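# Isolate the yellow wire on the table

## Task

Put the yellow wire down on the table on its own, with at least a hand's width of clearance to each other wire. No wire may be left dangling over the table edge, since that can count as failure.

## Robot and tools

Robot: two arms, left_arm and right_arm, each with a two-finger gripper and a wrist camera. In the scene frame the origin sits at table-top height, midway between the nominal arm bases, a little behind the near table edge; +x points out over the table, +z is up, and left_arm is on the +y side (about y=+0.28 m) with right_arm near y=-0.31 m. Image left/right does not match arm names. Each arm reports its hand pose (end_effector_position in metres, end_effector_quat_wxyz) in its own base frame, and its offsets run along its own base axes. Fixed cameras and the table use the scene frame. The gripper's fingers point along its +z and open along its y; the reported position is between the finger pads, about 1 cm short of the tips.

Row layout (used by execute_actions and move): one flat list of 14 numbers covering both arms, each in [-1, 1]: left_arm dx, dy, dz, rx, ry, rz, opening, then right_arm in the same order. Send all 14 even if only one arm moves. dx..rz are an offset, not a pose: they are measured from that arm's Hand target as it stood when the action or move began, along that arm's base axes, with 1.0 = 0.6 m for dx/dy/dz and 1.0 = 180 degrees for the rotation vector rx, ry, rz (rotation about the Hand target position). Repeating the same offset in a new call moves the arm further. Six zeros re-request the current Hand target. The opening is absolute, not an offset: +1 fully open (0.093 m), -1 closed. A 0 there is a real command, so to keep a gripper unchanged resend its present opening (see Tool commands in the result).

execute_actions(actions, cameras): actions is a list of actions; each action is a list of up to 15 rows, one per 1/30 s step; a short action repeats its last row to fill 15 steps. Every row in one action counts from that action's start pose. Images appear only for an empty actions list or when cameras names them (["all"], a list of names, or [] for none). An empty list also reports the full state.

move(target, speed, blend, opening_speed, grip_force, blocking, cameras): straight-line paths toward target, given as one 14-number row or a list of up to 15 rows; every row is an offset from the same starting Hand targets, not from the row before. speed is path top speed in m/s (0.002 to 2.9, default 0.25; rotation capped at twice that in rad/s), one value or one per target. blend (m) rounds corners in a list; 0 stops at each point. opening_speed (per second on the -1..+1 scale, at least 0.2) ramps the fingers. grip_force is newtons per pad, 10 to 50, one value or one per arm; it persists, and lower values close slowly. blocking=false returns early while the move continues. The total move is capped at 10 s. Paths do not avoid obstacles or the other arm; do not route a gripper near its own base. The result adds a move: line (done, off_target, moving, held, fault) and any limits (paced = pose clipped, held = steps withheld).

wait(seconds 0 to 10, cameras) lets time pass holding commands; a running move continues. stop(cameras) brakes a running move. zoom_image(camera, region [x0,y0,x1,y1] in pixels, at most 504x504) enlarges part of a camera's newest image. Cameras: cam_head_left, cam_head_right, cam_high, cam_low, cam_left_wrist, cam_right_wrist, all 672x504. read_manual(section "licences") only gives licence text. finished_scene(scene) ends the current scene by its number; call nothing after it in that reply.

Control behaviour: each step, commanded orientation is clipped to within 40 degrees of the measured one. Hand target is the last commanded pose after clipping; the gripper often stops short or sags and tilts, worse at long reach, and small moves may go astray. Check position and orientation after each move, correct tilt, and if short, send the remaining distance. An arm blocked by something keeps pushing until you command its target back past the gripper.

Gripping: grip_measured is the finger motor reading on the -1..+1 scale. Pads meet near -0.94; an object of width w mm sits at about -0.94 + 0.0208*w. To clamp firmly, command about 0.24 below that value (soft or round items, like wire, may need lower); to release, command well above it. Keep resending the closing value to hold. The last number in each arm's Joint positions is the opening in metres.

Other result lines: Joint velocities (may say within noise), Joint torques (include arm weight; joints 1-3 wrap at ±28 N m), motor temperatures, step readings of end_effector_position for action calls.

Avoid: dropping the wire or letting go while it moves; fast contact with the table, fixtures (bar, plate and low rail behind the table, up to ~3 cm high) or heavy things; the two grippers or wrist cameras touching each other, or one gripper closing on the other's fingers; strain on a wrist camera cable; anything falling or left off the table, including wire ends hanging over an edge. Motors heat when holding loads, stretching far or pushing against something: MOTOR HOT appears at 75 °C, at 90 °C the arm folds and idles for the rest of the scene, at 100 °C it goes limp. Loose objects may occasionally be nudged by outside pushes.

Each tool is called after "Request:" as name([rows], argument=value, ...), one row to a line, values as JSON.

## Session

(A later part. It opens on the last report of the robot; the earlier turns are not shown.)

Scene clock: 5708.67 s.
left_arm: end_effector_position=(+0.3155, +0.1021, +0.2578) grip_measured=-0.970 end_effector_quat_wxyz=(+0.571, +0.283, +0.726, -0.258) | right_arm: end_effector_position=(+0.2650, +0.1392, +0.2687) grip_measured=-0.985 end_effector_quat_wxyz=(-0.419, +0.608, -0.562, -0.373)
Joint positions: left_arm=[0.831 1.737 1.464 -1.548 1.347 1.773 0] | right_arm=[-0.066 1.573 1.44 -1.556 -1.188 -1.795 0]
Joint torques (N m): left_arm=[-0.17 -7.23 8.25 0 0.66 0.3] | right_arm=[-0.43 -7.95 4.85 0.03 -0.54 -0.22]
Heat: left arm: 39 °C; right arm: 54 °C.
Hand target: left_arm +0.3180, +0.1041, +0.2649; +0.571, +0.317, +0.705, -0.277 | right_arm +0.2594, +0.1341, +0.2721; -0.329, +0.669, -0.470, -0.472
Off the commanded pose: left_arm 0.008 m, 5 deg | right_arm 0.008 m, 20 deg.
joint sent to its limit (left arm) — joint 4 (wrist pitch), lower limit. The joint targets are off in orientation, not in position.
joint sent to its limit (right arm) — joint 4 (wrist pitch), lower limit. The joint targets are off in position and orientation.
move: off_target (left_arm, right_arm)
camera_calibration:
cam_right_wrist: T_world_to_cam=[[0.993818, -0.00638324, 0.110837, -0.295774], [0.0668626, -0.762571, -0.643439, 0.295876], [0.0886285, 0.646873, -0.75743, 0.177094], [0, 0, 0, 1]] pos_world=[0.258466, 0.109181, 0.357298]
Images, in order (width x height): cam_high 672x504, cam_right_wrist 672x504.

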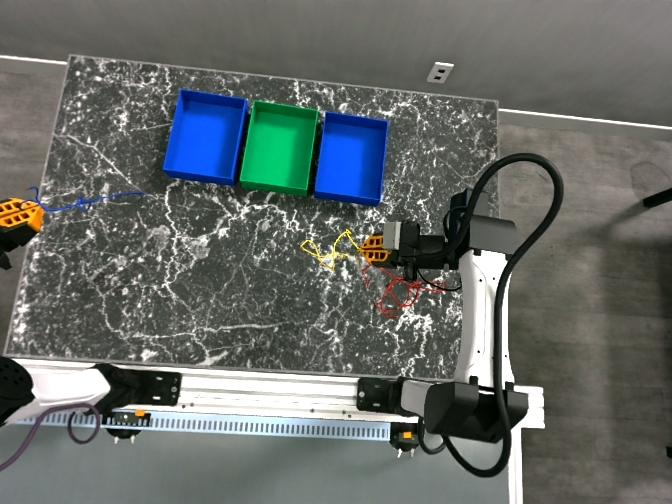

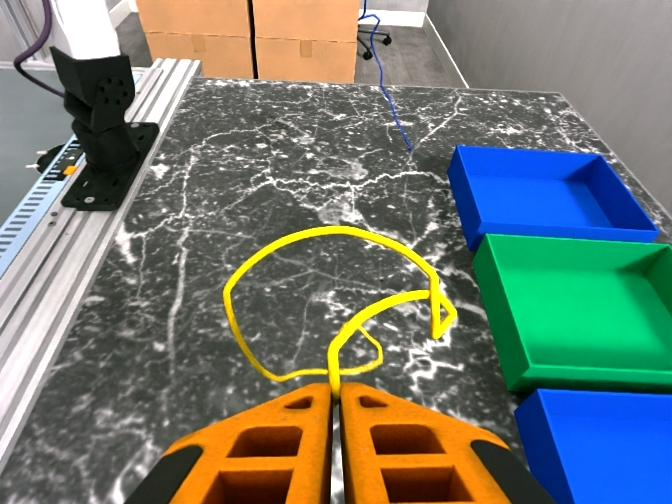

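Request:
move(target=[-0.0133,-0.0317,-0.2417,0,0,0,-1, -0.0157,0.46,0.0132,-0.0857,0.0076,-0.2762,-1], speed=0.2, cameras=["cam_high","cam_right_wrist"])

Scene clock: 5725.17 s.
left_arm: end_effector_position=(+0.3070, +0.0878, +0.1244) grip_measured=-0.970 end_effector_quat_wxyz=(+0.568, +0.301, +0.711, -0.284) | right_arm: end_effector_position=(+0.2499, +0.4054, +0.2704) grip_measured=-0.985 end_effector_quat_wxyz=(+0.396, -0.449, +0.768, +0.228)
Joint positions: left_arm=[0.819 1.948 1.131 -1.269 1.347 2.034 0] | right_arm=[1.005 1.607 1.503 -0.52 -0.037 -0.033 0]
Joint torques (N m): left_arm=[-1.11 -7.32 4.41 -0.06 0.55 0.32] | right_arm=[0.66 -6.45 9.73 2.38 0.05 0.18]
Heat: left arm: 39 °C; right arm: 52 °C.
Hand target: left_arm +0.3100, +0.0850, +0.1199; +0.571, +0.317, +0.705, -0.277 | right_arm +0.2500, +0.4101, +0.2801; +0.401, -0.441, +0.768, +0.233
Off the commanded pose: left_arm 0.006 m, 2 deg | right_arm 0.011 m, 1 deg.
move: off_target (right_arm)
camera_calibration:
cam_right_wrist: T_world_to_cam=[[0.859918, -0.509514, 0.0306011, -0.0202227], [-0.444788, -0.777392, -0.444775, 0.58115], [0.250408, 0.36886, -0.895119, 0.116936], [0, 0, 0, 1]] pos_world=[0.246597, 0.398345, 0.363772]
Images, in order (width x height): cam_high 672x504, cam_right_wrist 672x504.

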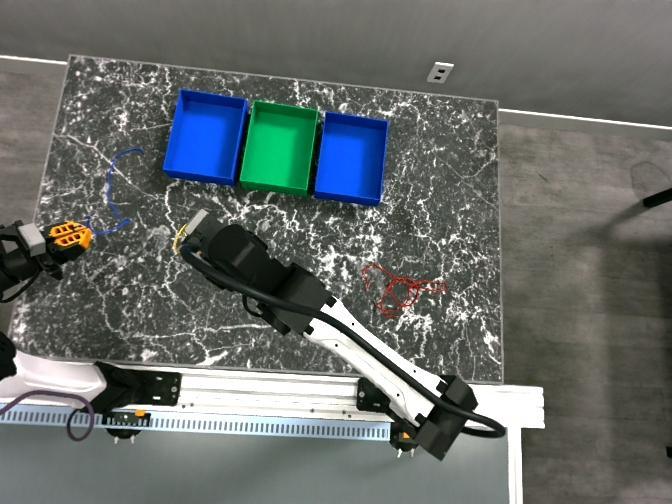

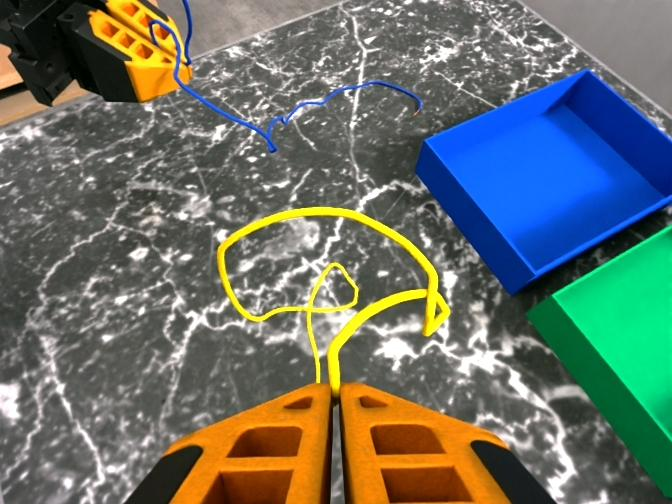

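Request:
move(target=[0,0,-0.1332,0,0,0,-1, -0.05,-0.1667,-0.36,0,0,0,-1], speed=0.15, cameras=["cam_right_wrist","cam_left_wrist"])

Scene clock: 5749.20 s.
left_arm: end_effector_position=(+0.3079, +0.0888, +0.0450) grip_measured=-0.970 end_effector_quat_wxyz=(+0.570, +0.306, +0.709, -0.280) | right_arm: end_effector_position=(+0.2187, +0.3067, +0.0605) grip_measured=-0.985 end_effector_quat_wxyz=(+0.389, -0.436, +0.779, +0.226)
Joint positions: left_arm=[0.819 2.157 1.054 -0.984 1.347 2.048 0] | right_arm=[0.904 1.487 0.499 0.347 -0.107 -0.063 0]
Joint torques (N m): left_arm=[-1.11 -7.95 3.3 -0.05 0.55 0.2] | right_arm=[-0.57 -4.49 4.85 2.87 -0.28 -0.17]
Motor temperatures (°C): left_arm=[25 38 37 32 26 28 28] | right_arm=[24 49 50 35 28 25 28]
Heat: left arm: 38 °C; right arm: 50 °C.
Hand target: left_arm +0.3100, +0.0850, +0.0399; +0.571, +0.317, +0.705, -0.277 | right_arm +0.2200, +0.3101, +0.0641; +0.401, -0.441, +0.768, +0.233
Off the commanded pose: left_arm 0.007 m, 1 deg | right_arm 0.005 m, 2 deg.
move: done
camera_calibration:
cam_left_wrist: T_world_to_cam=[[-0.759659, -0.650119, 0.0162391, 0.290395], [-0.397121, 0.443968, -0.803236, 0.156459], [0.514989, -0.616634, -0.59544, 0.00487322], [0, 0, 0, 1]] pos_world=[0.280225, 0.122333, 0.12386]
cam_right_wrist: T_world_to_cam=[[0.846013, -0.533016, 0.0125027, -0.0257949], [-0.476327, -0.766154, -0.431417, 0.399885], [0.239531, 0.359029, -0.902066, -0.0208402], [0, 0, 0, 1]] pos_world=[0.217291, 0.300107, 0.154041]
Images, in order (width x height): cam_left_wrist 672x504, cam_right_wrist 672x504.

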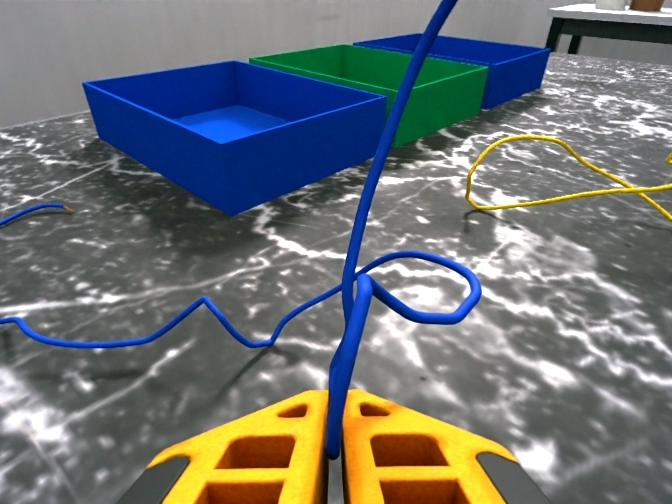

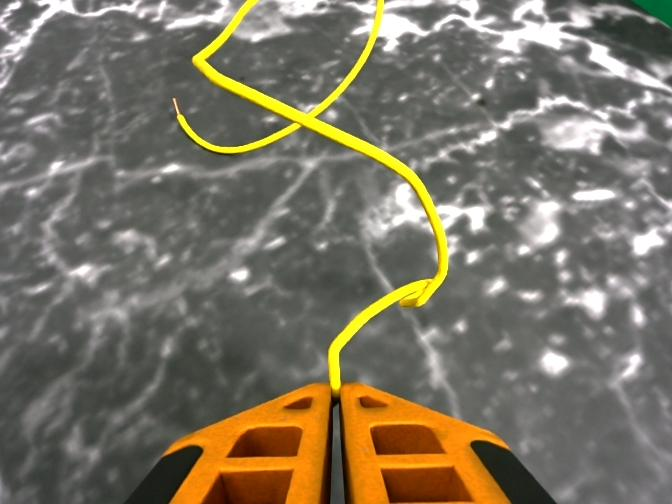

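Request:
move(target=[0,0,-0.028,0,0,0,-1, 0,0,-0.027,0,0,0,-1], speed=0.08, cameras=["cam_high"])

Scene clock: 5761.90 s.
left_arm: end_effector_position=(+0.3102, +0.0912, +0.0345) grip_measured=-0.970 end_effector_quat_wxyz=(+0.573, +0.314, +0.707, -0.270) | right_arm: end_effector_position=(+0.2199, +0.3084, +0.0471) grip_measured=-0.985 end_effector_quat_wxyz=(+0.394, -0.435, +0.777, +0.229)
Joint positions: left_arm=[0.819 2.186 1.054 -0.928 1.347 2.048 0] | right_arm=[0.904 1.553 0.469 0.455 -0.107 -0.063 0]
Joint torques (N m): left_arm=[-1.09 -6.23 2.77 -0.01 0.56 0.2] | right_arm=[-0.51 -4.53 4.49 2.8 -0.27 -0.2]
Heat: left arm: 37 °C; right arm: 49 °C.
Hand target: left_arm +0.3100, +0.0850, +0.0232; +0.571, +0.317, +0.705, -0.278 | right_arm +0.2200, +0.3101, +0.0479; +0.401, -0.441, +0.768, +0.233
Off the commanded pose: left_arm 0.013 m, 1 deg | right_arm 0.002 m, 2 deg.
move: off_target (left_arm)
Images, in order (width x height): cam_high 672x504.

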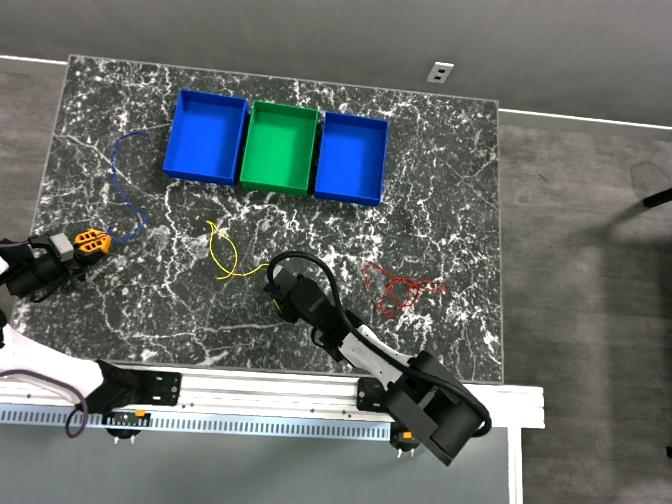

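Request:
move([
  [0,0.05,0.01,0,0,0.055,-1, 0,0,0,0,0,0,-1],
  [0,0.05,0.01,0,0,0.055,-0.2, 0,0,0,0,0,0,-0.25],
], speed=0.08, opening_speed=0.8, cameras=["cam_right_wrist","cam_left_wrist"])

Scene clock: 5791.50 s.
left_arm: end_effector_position=(+0.3070, +0.1126, +0.0185) grip_measured=-0.203 end_effector_quat_wxyz=(+0.584, +0.243, +0.736, -0.243) | right_arm: end_effector_position=(+0.2199, +0.3086, +0.0473) grip_measured=-0.252 end_effector_quat_wxyz=(+0.395, -0.435, +0.776, +0.229)
Joint positions: left_arm=[0.88 2.122 0.88 -0.437 1.367 1.607 0.035] | right_arm=[0.904 1.553 0.469 0.456 -0.107 -0.063 0.033]
Joint torques (N m): left_arm=[-0.05 -12.14 3.12 0.42 0.72 0.09] | right_arm=[-0.39 -4.44 4.59 2.81 -0.25 -0.2]
Heat: left arm: 38 °C; right arm: 46 °C.
Hand target: left_arm +0.3100, +0.1150, +0.0292; +0.592, +0.255, +0.730, -0.227 | right_arm +0.2200, +0.3102, +0.0479; +0.402, -0.441, +0.768, +0.233
Off the commanded pose: left_arm 0.011 m, 3 deg | right_arm 0.002 m, 1 deg.
move: off_target (left_arm); target 2's new opening was sent with left_arm's hand 0.011 m and 3 deg from that target
camera_calibration:
cam_left_wrist: T_world_to_cam=[[-0.648869, -0.759795, 0.0410043, 0.283568], [-0.479369, 0.366345, -0.797494, 0.158099], [0.59091, -0.537125, -0.601932, -0.0279027], [0, 0, 0, 1]] pos_world=[0.276274, 0.142547, 0.0976603]
cam_right_wrist: T_world_to_cam=[[0.846401, -0.532359, 0.0141284, -0.0261365], [-0.471741, -0.761806, -0.443973, 0.394474], [0.247116, 0.369114, -0.895929, -0.0387863], [0, 0, 0, 1]] pos_world=[0.217796, 0.300915, 0.140755]
Images, in order (width x height): cam_left_wrist 672x504, cam_right_wrist 672x504.

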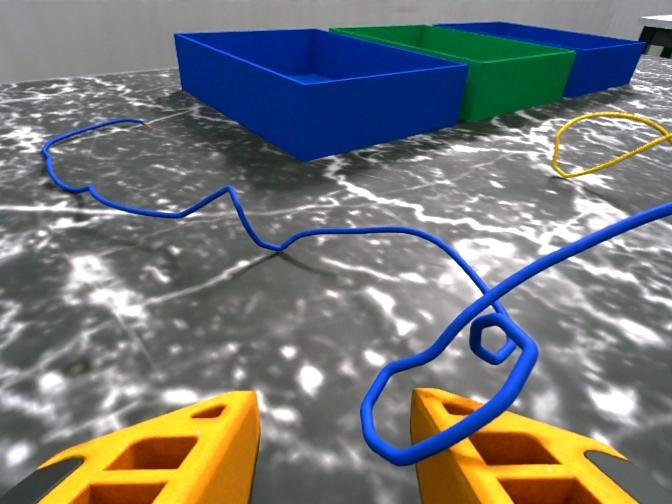

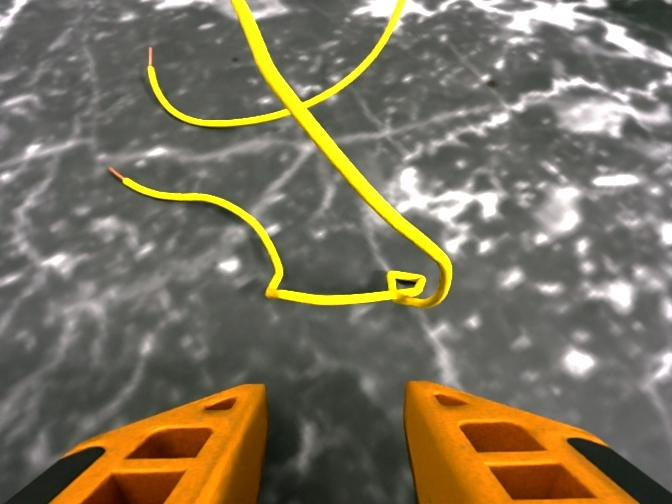

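Request:
move([
  [-0.07,0.085,0.02,0,0,0,-0.2, -0.055,-0.095,0.08,0,0,0,-0.25],
  [-0.09,0.1,0.1,0,0,0,-0.2, -0.07,-0.16,0.16,0,0,0,-0.25],
], speed=0.12, blend=[0.02,0], cameras=["cam_high","cam_right_wrist","cam_left_wrist"])

Scene clock: 5805.10 s.
left_arm: end_effector_position=(+0.2549, +0.1714, +0.0793) grip_measured=-0.203 end_effector_quat_wxyz=(+0.575, +0.195, +0.765, -0.214) | right_arm: end_effector_position=(+0.1800, +0.2148, +0.1366) grip_measured=-0.252 end_effector_quat_wxyz=(+0.405, -0.433, +0.771, +0.233)
Joint positions: left_arm=[1.142 2.054 1.097 -1.221 1.266 2.094 0.035] | right_arm=[0.72 0.786 0.443 -0.278 -0.257 -0.171 0.033]
Joint torques (N m): left_arm=[-0.23 -11.85 6.05 -0.61 0.32 0.31] | right_arm=[-0.69 -1.54 9.87 1.86 -0.39 -0.26]
Heat: left arm: 41 °C; right arm: 46 °C.
Hand target: left_arm +0.2560, +0.1750, +0.0892; +0.592, +0.255, +0.730, -0.227 | right_arm +0.1780, +0.2141, +0.1439; +0.401, -0.441, +0.768, +0.233
Off the commanded pose: left_arm 0.011 m, 8 deg | right_arm 0.008 m, 1 deg.
joint sent to its limit (left arm) — joint 6 (wrist roll), upper limit. The joint targets are off in orientation, not in position.
move: off_target (left_arm)
camera_calibration:
cam_left_wrist: T_world_to_cam=[[-0.554867, -0.828831, 0.0718508, 0.277407], [-0.561694, 0.309516, -0.767267, 0.188458], [0.613696, -0.466089, -0.63729, 0.0559783], [0, 0, 0, 1]] pos_world=[0.225426, 0.197684, 0.16034]
cam_right_wrist: T_world_to_cam=[[0.845713, -0.533358, 0.0172748, -0.0435634], [-0.46495, -0.752359, -0.466666, 0.343732], [0.261897, 0.386634, -0.884265, 0.0777169], [0, 0, 0, 1]] pos_world=[0.176307, 0.205327, 0.229883]
Images, in order (width x height): cam_high 672x504, cam_left_wrist 672x504, cam_right_wrist 672x504.

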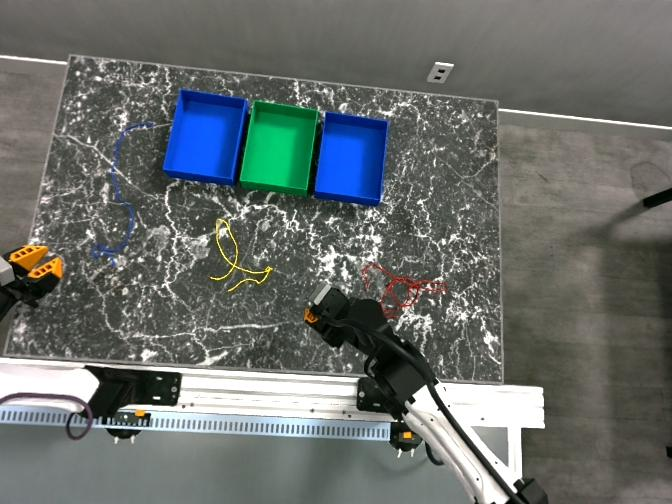

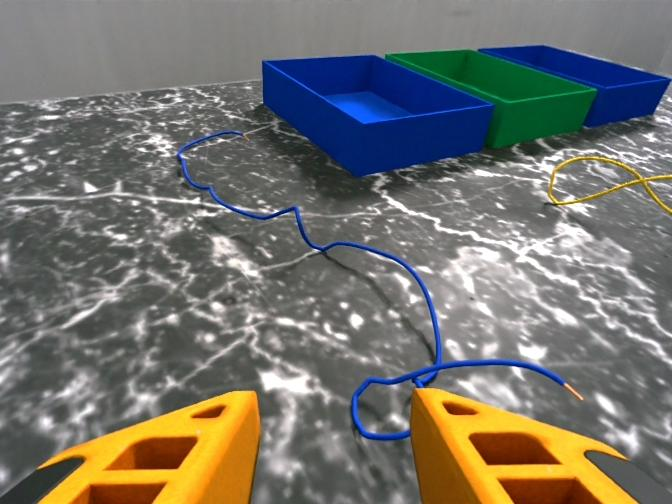

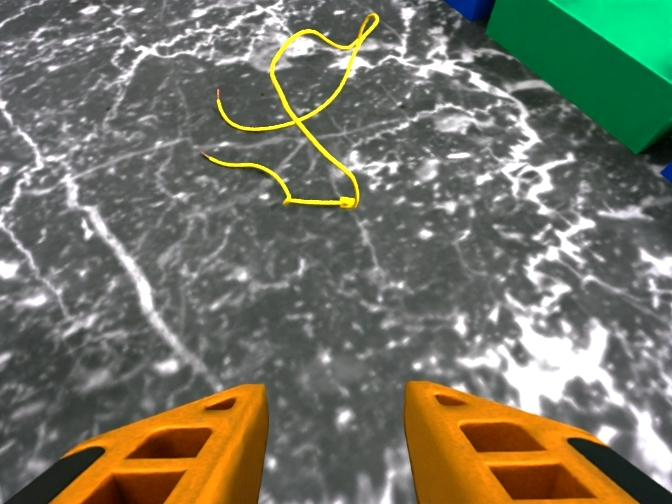

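Request:
execute_actions(actions=[], cameras=["cam_high", "cam_head_left"])

Scene clock: 5818.50 s.
left_arm: end_effector_position=(+0.2549, +0.1714, +0.0793) grip_measured=-0.203 end_effector_quat_wxyz=(+0.575, +0.195, +0.765, -0.214) | right_arm: end_effector_position=(+0.1800, +0.2148, +0.1366) grip_measured=-0.252 end_effector_quat_wxyz=(+0.405, -0.433, +0.771, +0.233)
Joint positions: left_arm=[1.142 2.054 1.097 -1.221 1.266 2.094 0.035] | right_arm=[0.72 0.786 0.443 -0.278 -0.257 -0.171 0.033]
Joint velocities: within noise
Joint torques (N m): left_arm=[-0.23 -11.88 6.11 -0.61 0.31 0.3] | right_arm=[-0.47 -1.55 9.73 1.88 -0.39 -0.23]
Motor temperatures (°C): left_arm=[25 42 35 32 26 28 28] | right_arm=[24 43 49 38 28 25 27]
Heat: left arm: 42 °C; right arm: 49 °C.
Hand target: left_arm +0.2561, +0.1750, +0.0892; +0.592, +0.255, +0.730, -0.227 | right_arm +0.1780, +0.2142, +0.1439; +0.401, -0.441, +0.768, +0.233
Tool commands: left_gripper/opening=-0.2 right_gripper/opening=-0.25
Off the commanded pose: left_arm 0.011 m, 8 deg | right_arm 0.008 m, 1 deg.
Images, in order (width x height): cam_head_left 672x504, cam_high 672x504.

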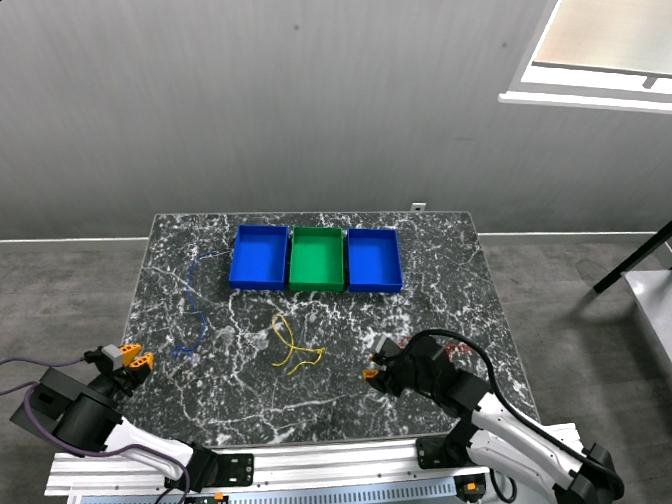

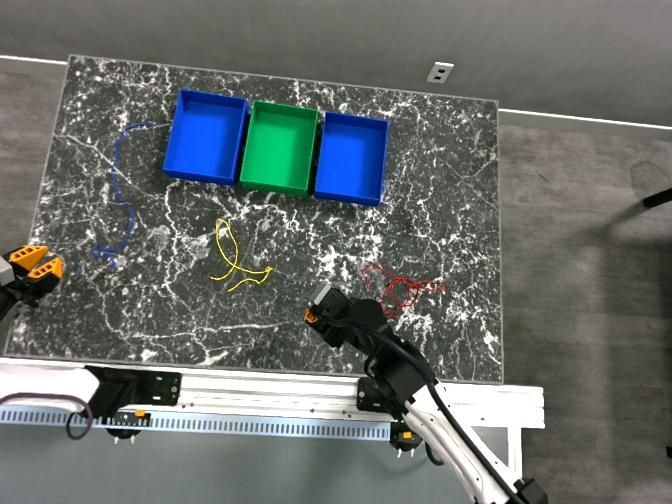

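Request:
zoom_image(camera="cam_high", region=[70, 100, 460, 340])

Scaled by 1.292 from the camera's 672x504 image, which has a finer 960x720 frame.

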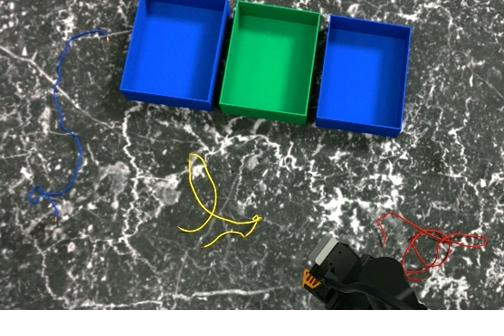

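Request:
finished_scene(scene=2)

The scene is finished: the task was done.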